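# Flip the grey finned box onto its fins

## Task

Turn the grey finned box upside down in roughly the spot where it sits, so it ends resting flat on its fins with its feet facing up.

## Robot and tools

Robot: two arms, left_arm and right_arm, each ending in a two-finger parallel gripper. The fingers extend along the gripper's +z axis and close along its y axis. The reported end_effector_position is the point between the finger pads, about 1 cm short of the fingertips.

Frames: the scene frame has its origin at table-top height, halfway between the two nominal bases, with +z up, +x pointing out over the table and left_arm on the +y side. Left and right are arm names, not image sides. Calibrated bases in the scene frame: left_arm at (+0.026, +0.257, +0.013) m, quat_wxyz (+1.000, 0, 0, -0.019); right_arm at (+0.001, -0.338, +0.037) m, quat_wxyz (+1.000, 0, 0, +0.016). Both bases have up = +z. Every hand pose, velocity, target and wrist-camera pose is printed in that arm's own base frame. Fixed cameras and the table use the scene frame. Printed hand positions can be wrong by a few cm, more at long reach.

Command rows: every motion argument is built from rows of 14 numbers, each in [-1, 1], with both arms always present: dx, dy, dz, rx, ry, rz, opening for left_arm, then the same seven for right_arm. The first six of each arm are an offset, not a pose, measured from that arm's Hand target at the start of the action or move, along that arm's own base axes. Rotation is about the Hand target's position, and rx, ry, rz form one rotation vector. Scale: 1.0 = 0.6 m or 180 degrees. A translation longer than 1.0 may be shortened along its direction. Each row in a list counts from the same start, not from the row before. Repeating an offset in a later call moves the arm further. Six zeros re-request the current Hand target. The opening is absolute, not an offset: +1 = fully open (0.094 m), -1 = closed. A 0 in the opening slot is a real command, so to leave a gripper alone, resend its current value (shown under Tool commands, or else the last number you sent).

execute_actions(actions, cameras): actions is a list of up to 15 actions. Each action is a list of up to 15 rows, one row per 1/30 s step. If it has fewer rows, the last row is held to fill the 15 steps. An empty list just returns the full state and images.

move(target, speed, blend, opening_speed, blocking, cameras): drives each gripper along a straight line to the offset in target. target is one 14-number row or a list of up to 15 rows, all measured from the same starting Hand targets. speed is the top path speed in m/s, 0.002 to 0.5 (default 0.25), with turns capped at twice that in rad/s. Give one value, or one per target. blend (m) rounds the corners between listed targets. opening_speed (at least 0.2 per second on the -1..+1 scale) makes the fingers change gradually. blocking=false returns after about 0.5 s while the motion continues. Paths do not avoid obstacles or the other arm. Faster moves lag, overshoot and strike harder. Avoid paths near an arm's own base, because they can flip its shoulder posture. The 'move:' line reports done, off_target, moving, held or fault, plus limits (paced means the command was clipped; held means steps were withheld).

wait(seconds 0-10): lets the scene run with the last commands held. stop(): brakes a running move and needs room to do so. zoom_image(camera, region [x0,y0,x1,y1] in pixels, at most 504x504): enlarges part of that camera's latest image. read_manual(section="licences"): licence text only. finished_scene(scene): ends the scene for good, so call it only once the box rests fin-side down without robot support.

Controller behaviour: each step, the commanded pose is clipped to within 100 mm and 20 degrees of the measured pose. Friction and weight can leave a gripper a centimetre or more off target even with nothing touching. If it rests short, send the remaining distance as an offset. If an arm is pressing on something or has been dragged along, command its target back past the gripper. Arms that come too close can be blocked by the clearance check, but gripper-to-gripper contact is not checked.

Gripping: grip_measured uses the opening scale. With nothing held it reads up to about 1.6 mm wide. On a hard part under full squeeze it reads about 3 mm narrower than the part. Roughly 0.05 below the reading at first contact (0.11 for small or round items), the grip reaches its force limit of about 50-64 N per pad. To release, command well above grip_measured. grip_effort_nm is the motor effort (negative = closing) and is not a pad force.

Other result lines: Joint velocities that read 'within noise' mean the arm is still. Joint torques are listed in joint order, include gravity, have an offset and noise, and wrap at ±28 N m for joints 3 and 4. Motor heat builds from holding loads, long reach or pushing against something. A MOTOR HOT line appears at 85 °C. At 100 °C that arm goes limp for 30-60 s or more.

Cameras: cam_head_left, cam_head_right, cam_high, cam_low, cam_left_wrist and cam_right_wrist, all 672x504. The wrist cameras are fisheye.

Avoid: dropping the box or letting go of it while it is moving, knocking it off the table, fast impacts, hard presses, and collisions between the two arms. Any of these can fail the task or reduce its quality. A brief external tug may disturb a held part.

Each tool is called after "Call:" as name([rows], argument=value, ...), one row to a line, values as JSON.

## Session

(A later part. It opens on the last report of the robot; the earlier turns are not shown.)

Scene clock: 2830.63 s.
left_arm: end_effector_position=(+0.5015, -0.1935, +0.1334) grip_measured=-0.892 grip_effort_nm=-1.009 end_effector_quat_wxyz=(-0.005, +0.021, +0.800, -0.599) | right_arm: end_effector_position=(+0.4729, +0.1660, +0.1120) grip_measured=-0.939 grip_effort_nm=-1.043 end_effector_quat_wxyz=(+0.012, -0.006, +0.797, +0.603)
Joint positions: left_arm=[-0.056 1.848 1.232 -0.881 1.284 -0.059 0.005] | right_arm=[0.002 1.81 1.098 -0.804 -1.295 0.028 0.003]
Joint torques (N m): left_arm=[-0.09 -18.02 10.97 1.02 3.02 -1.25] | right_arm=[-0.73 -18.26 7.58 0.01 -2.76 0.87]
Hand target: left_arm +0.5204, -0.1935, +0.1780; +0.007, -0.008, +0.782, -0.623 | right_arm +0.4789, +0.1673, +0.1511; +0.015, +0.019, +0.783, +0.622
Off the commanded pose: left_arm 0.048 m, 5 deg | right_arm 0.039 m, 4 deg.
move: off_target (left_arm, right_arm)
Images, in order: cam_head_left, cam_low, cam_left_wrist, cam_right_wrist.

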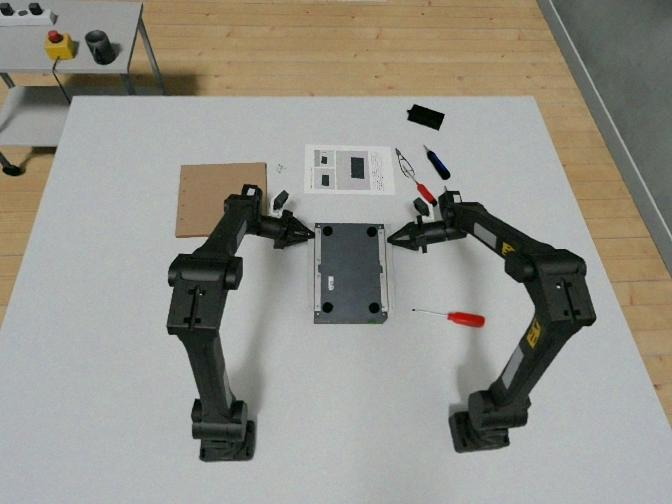

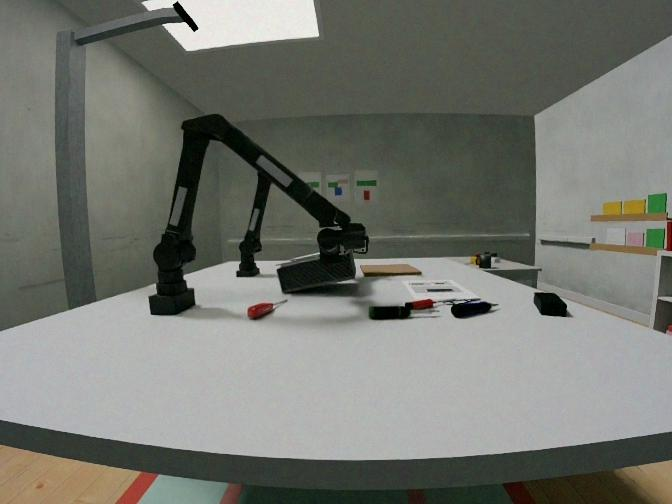

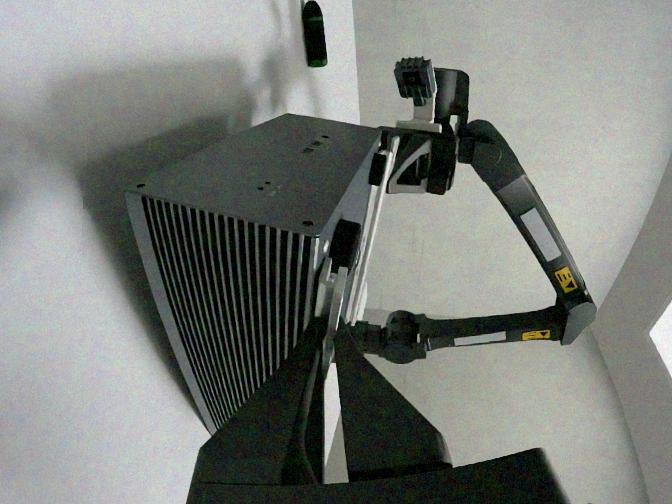

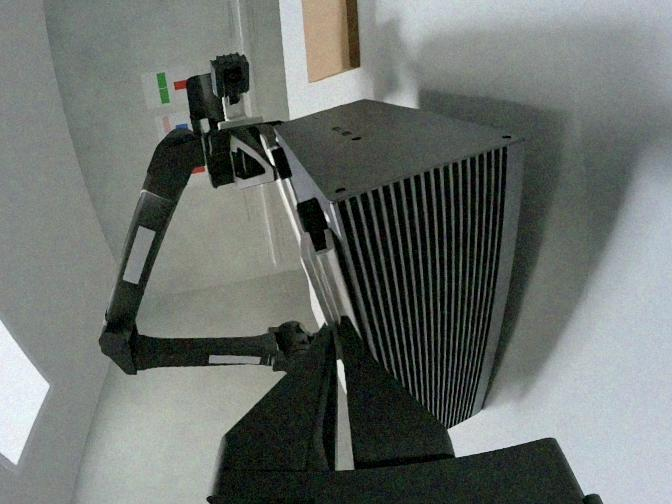

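Call:
move(target=[0.0558,0.0012,-0.1225,0,0,0,-1,0.0527,-0.0026,-0.1222,0,0,0,-1], speed=0.035, cameras=["cam_head_left","cam_low","cam_left_wrist","cam_right_wrist"])

Scene clock: 2840.57 s.
left_arm: end_effector_position=(+0.5221, -0.1940, +0.0886) grip_measured=-0.911 grip_effort_nm=-1.009 end_effector_quat_wxyz=(-0.013, -0.007, +0.788, -0.616) | right_arm: end_effector_position=(+0.4908, +0.1643, +0.0683) grip_measured=-0.946 grip_effort_nm=-1.043 end_effector_quat_wxyz=(+0.002, +0.025, +0.784, +0.621)
Joint positions: left_arm=[-0.051 1.956 1.232 -0.69 1.325 -0.192 0.004] | right_arm=[-0.005 1.925 1.098 -0.616 -1.337 0.16 0.003]
Joint torques (N m): left_arm=[-0.03 -14.74 12.25 1.78 1.22 -0.65] | right_arm=[-0.73 -14.27 8.91 1.47 -0.84 0.19]
Hand target: left_arm +0.5538, -0.1928, +0.1045; +0.007, -0.008, +0.782, -0.623 | right_arm +0.5105, +0.1658, +0.0777; +0.015, +0.019, +0.783, +0.622
Off the commanded pose: left_arm 0.035 m, 2 deg | right_arm 0.022 m, 2 deg.
move: off_target (left_arm, right_arm)
Images, in order: cam_head_left, cam_low, cam_left_wrist, cam_right_wrist.

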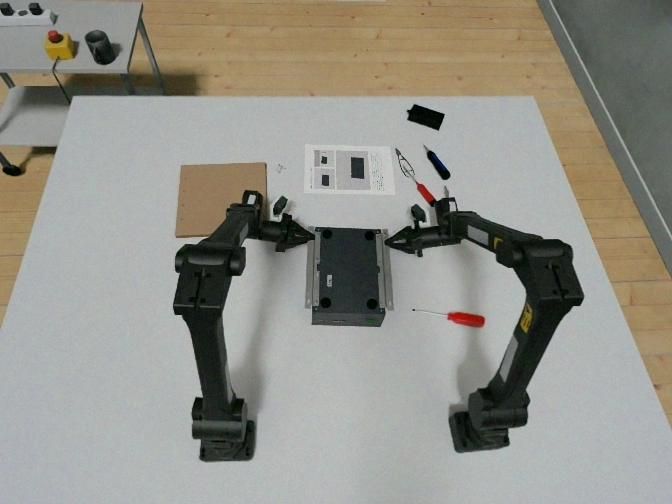

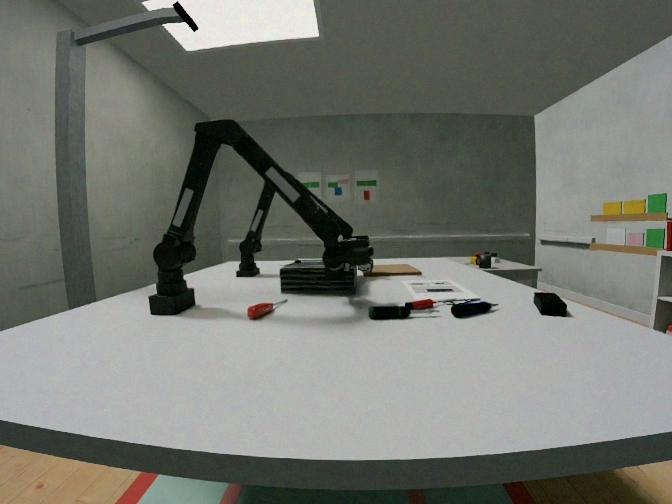

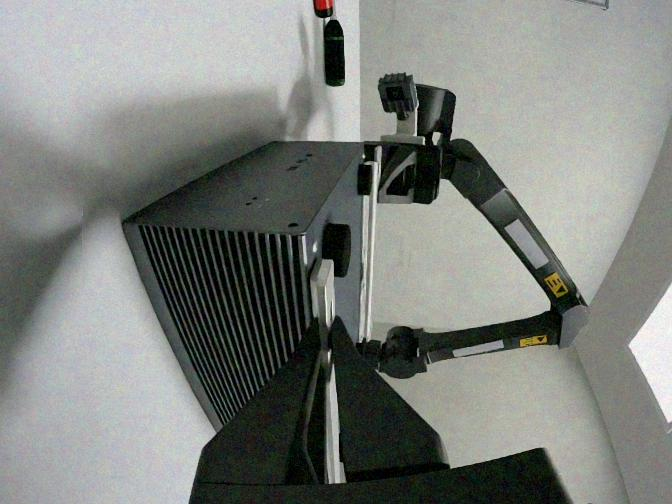

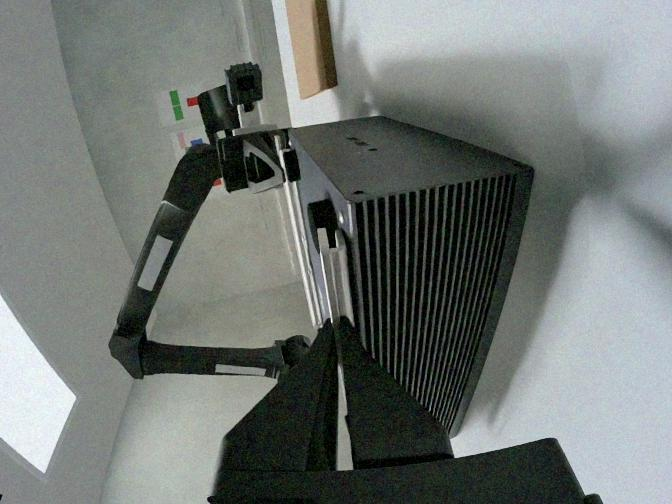

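Call:
move(target=[-0.03,0.133,-0.008,0,0,0.03,-1,0.005,0.133,-0.004,0,0,0.03,-1], speed=0.05, cameras=["cam_head_left","cam_low","cam_left_wrist"])

Scene clock: 2862.77 s.
left_arm: end_effector_position=(+0.5248, -0.1335, +0.0875) grip_measured=-0.914 grip_effort_nm=-1.009 end_effector_quat_wxyz=(+0.020, -0.032, +0.784, -0.619) | right_arm: end_effector_position=(+0.5115, +0.2202, +0.0687) grip_measured=-0.947 grip_effort_nm=-1.043 end_effector_quat_wxyz=(-0.006, +0.001, +0.784, +0.621)
Joint positions: left_arm=[0.066 1.956 1.226 -0.812 1.336 -0.038 0.004] | right_arm=[0.104 1.957 1.139 -0.374 -1.321 0.401 0.002]
Joint torques (N m): left_arm=[2.49 -16.73 7.75 0.58 1.06 -0.26] | right_arm=[3.02 -14.51 7.66 1.37 -0.75 0.13]
Hand target: left_arm +0.5358, -0.1130, +0.0997; +0.036, -0.045, +0.781, -0.622 | right_arm +0.5136, +0.2454, +0.0753; -0.014, -0.018, +0.783, +0.622
Off the commanded pose: left_arm 0.026 m, 2 deg | right_arm 0.026 m, 2 deg.
move: off_target (left_arm, right_arm)
Images, in order: cam_head_left, cam_low, cam_left_wrist.

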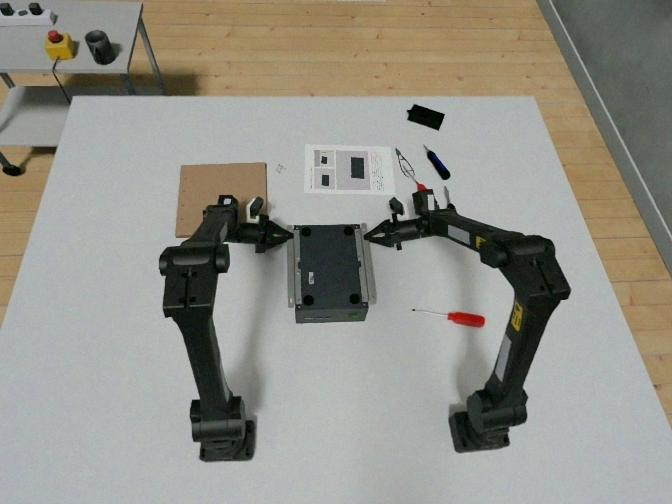

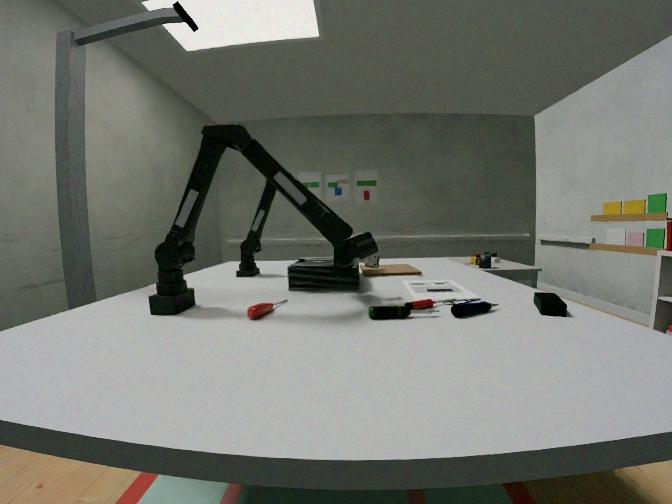

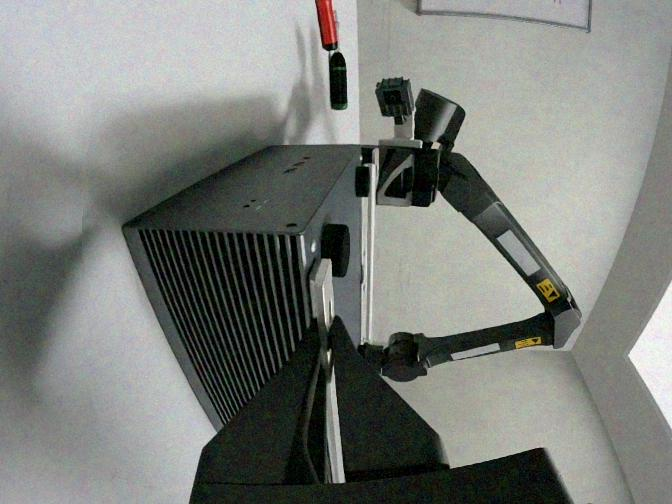

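Call:
move([
  [-0.018,-0.034,-0.009,0,0,0,-1,-0.0035,-0.042,-0.004,0,0,0,-1],
  [-0.018,-0.034,-0.009,0,0,0,0.0,-0.0035,-0.042,-0.004,0,0,0,0.0],
  [-0.018,0.1,0.02,0,0,0,0.0,0.006,-0.18,0.025,0,0,0,0.0],
], speed=[0.03,0.05,0.08], opening_speed=0.8)

Scene clock: 2880.57 s.
left_arm: end_effector_position=(+0.5147, -0.0576, +0.1182) grip_measured=-0.003 grip_effort_nm=0.159 end_effector_quat_wxyz=(+0.035, -0.047, +0.781, -0.622) | right_arm: end_effector_position=(+0.5046, +0.1431, +0.0884) grip_measured=-0.002 grip_effort_nm=0.071 end_effector_quat_wxyz=(-0.024, -0.014, +0.782, +0.623)
Joint positions: left_arm=[0.217 1.969 1.326 -1.344 1.325 0.424 0.047] | right_arm=[-0.046 2.034 1.338 -1.296 -1.325 -0.412 0.047]
Joint torques (N m): left_arm=[-0.44 -13.1 9.13 -0.32 0.55 0.05] | right_arm=[-1.61 -15.5 8.05 -0.38 -0.56 -0.2]
Hand target: left_arm +0.5250, -0.0529, +0.1117; +0.036, -0.045, +0.781, -0.622 | right_arm +0.5172, +0.1375, +0.0904; -0.014, -0.018, +0.783, +0.622
Off the commanded pose: left_arm 0.013 m, 0 deg | right_arm 0.014 m, 1 deg.
move: off_target (left_arm, right_arm)

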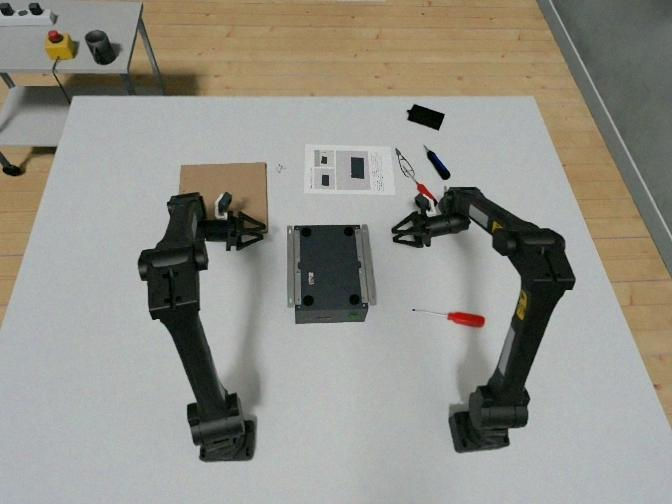

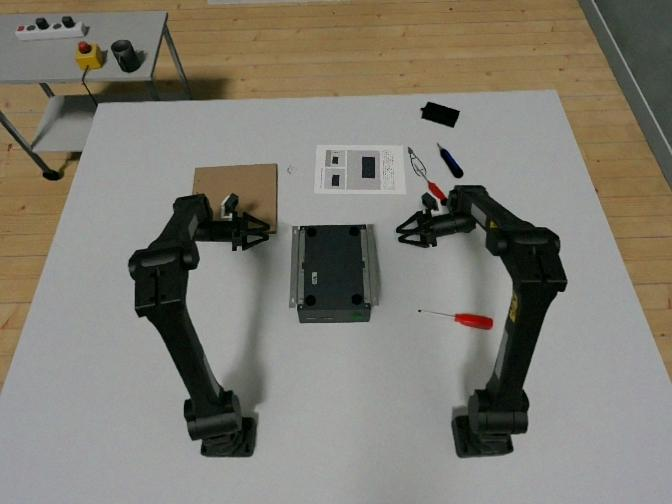

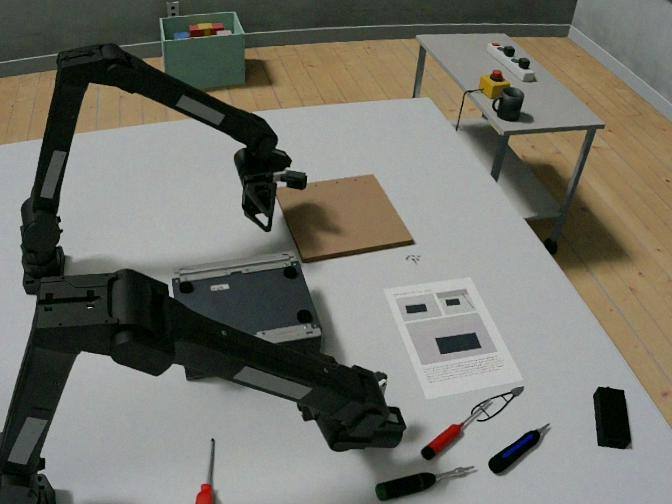

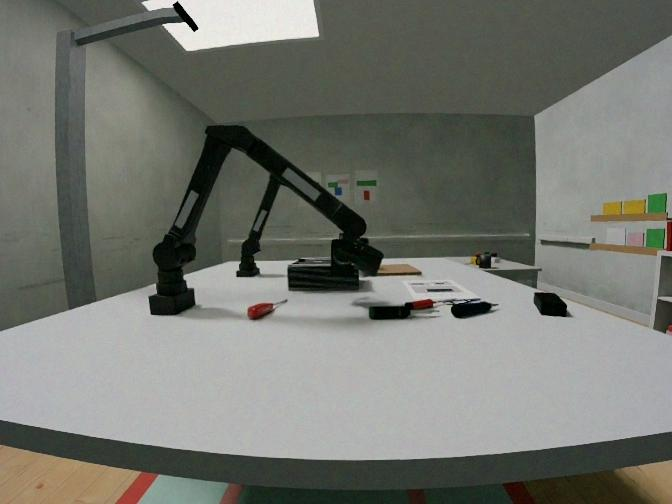

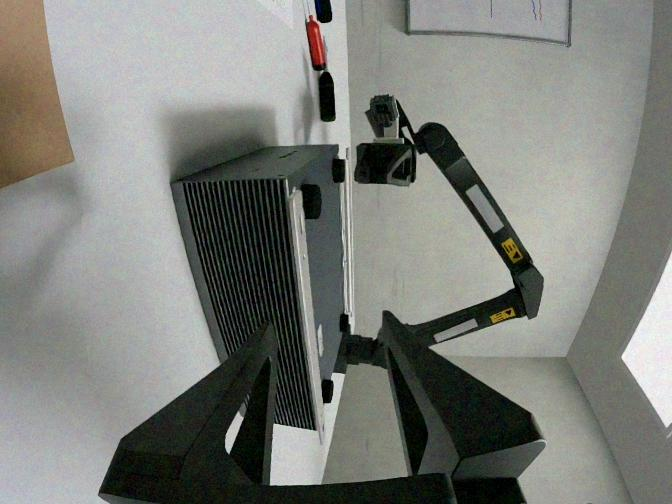

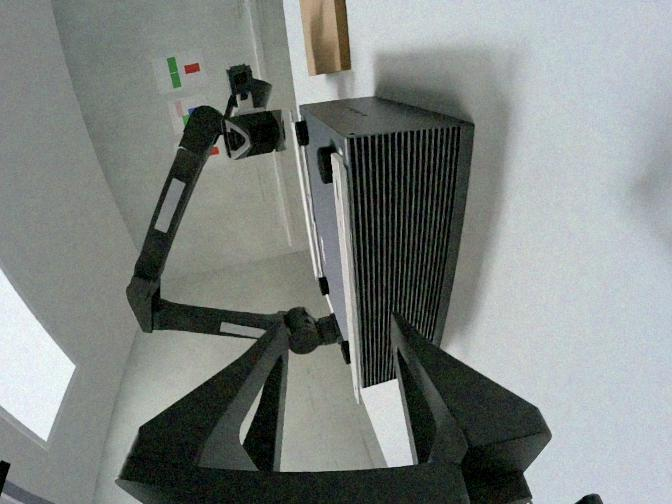

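Call:
finished_scene(scene=1)

The scene is finished: the task was done.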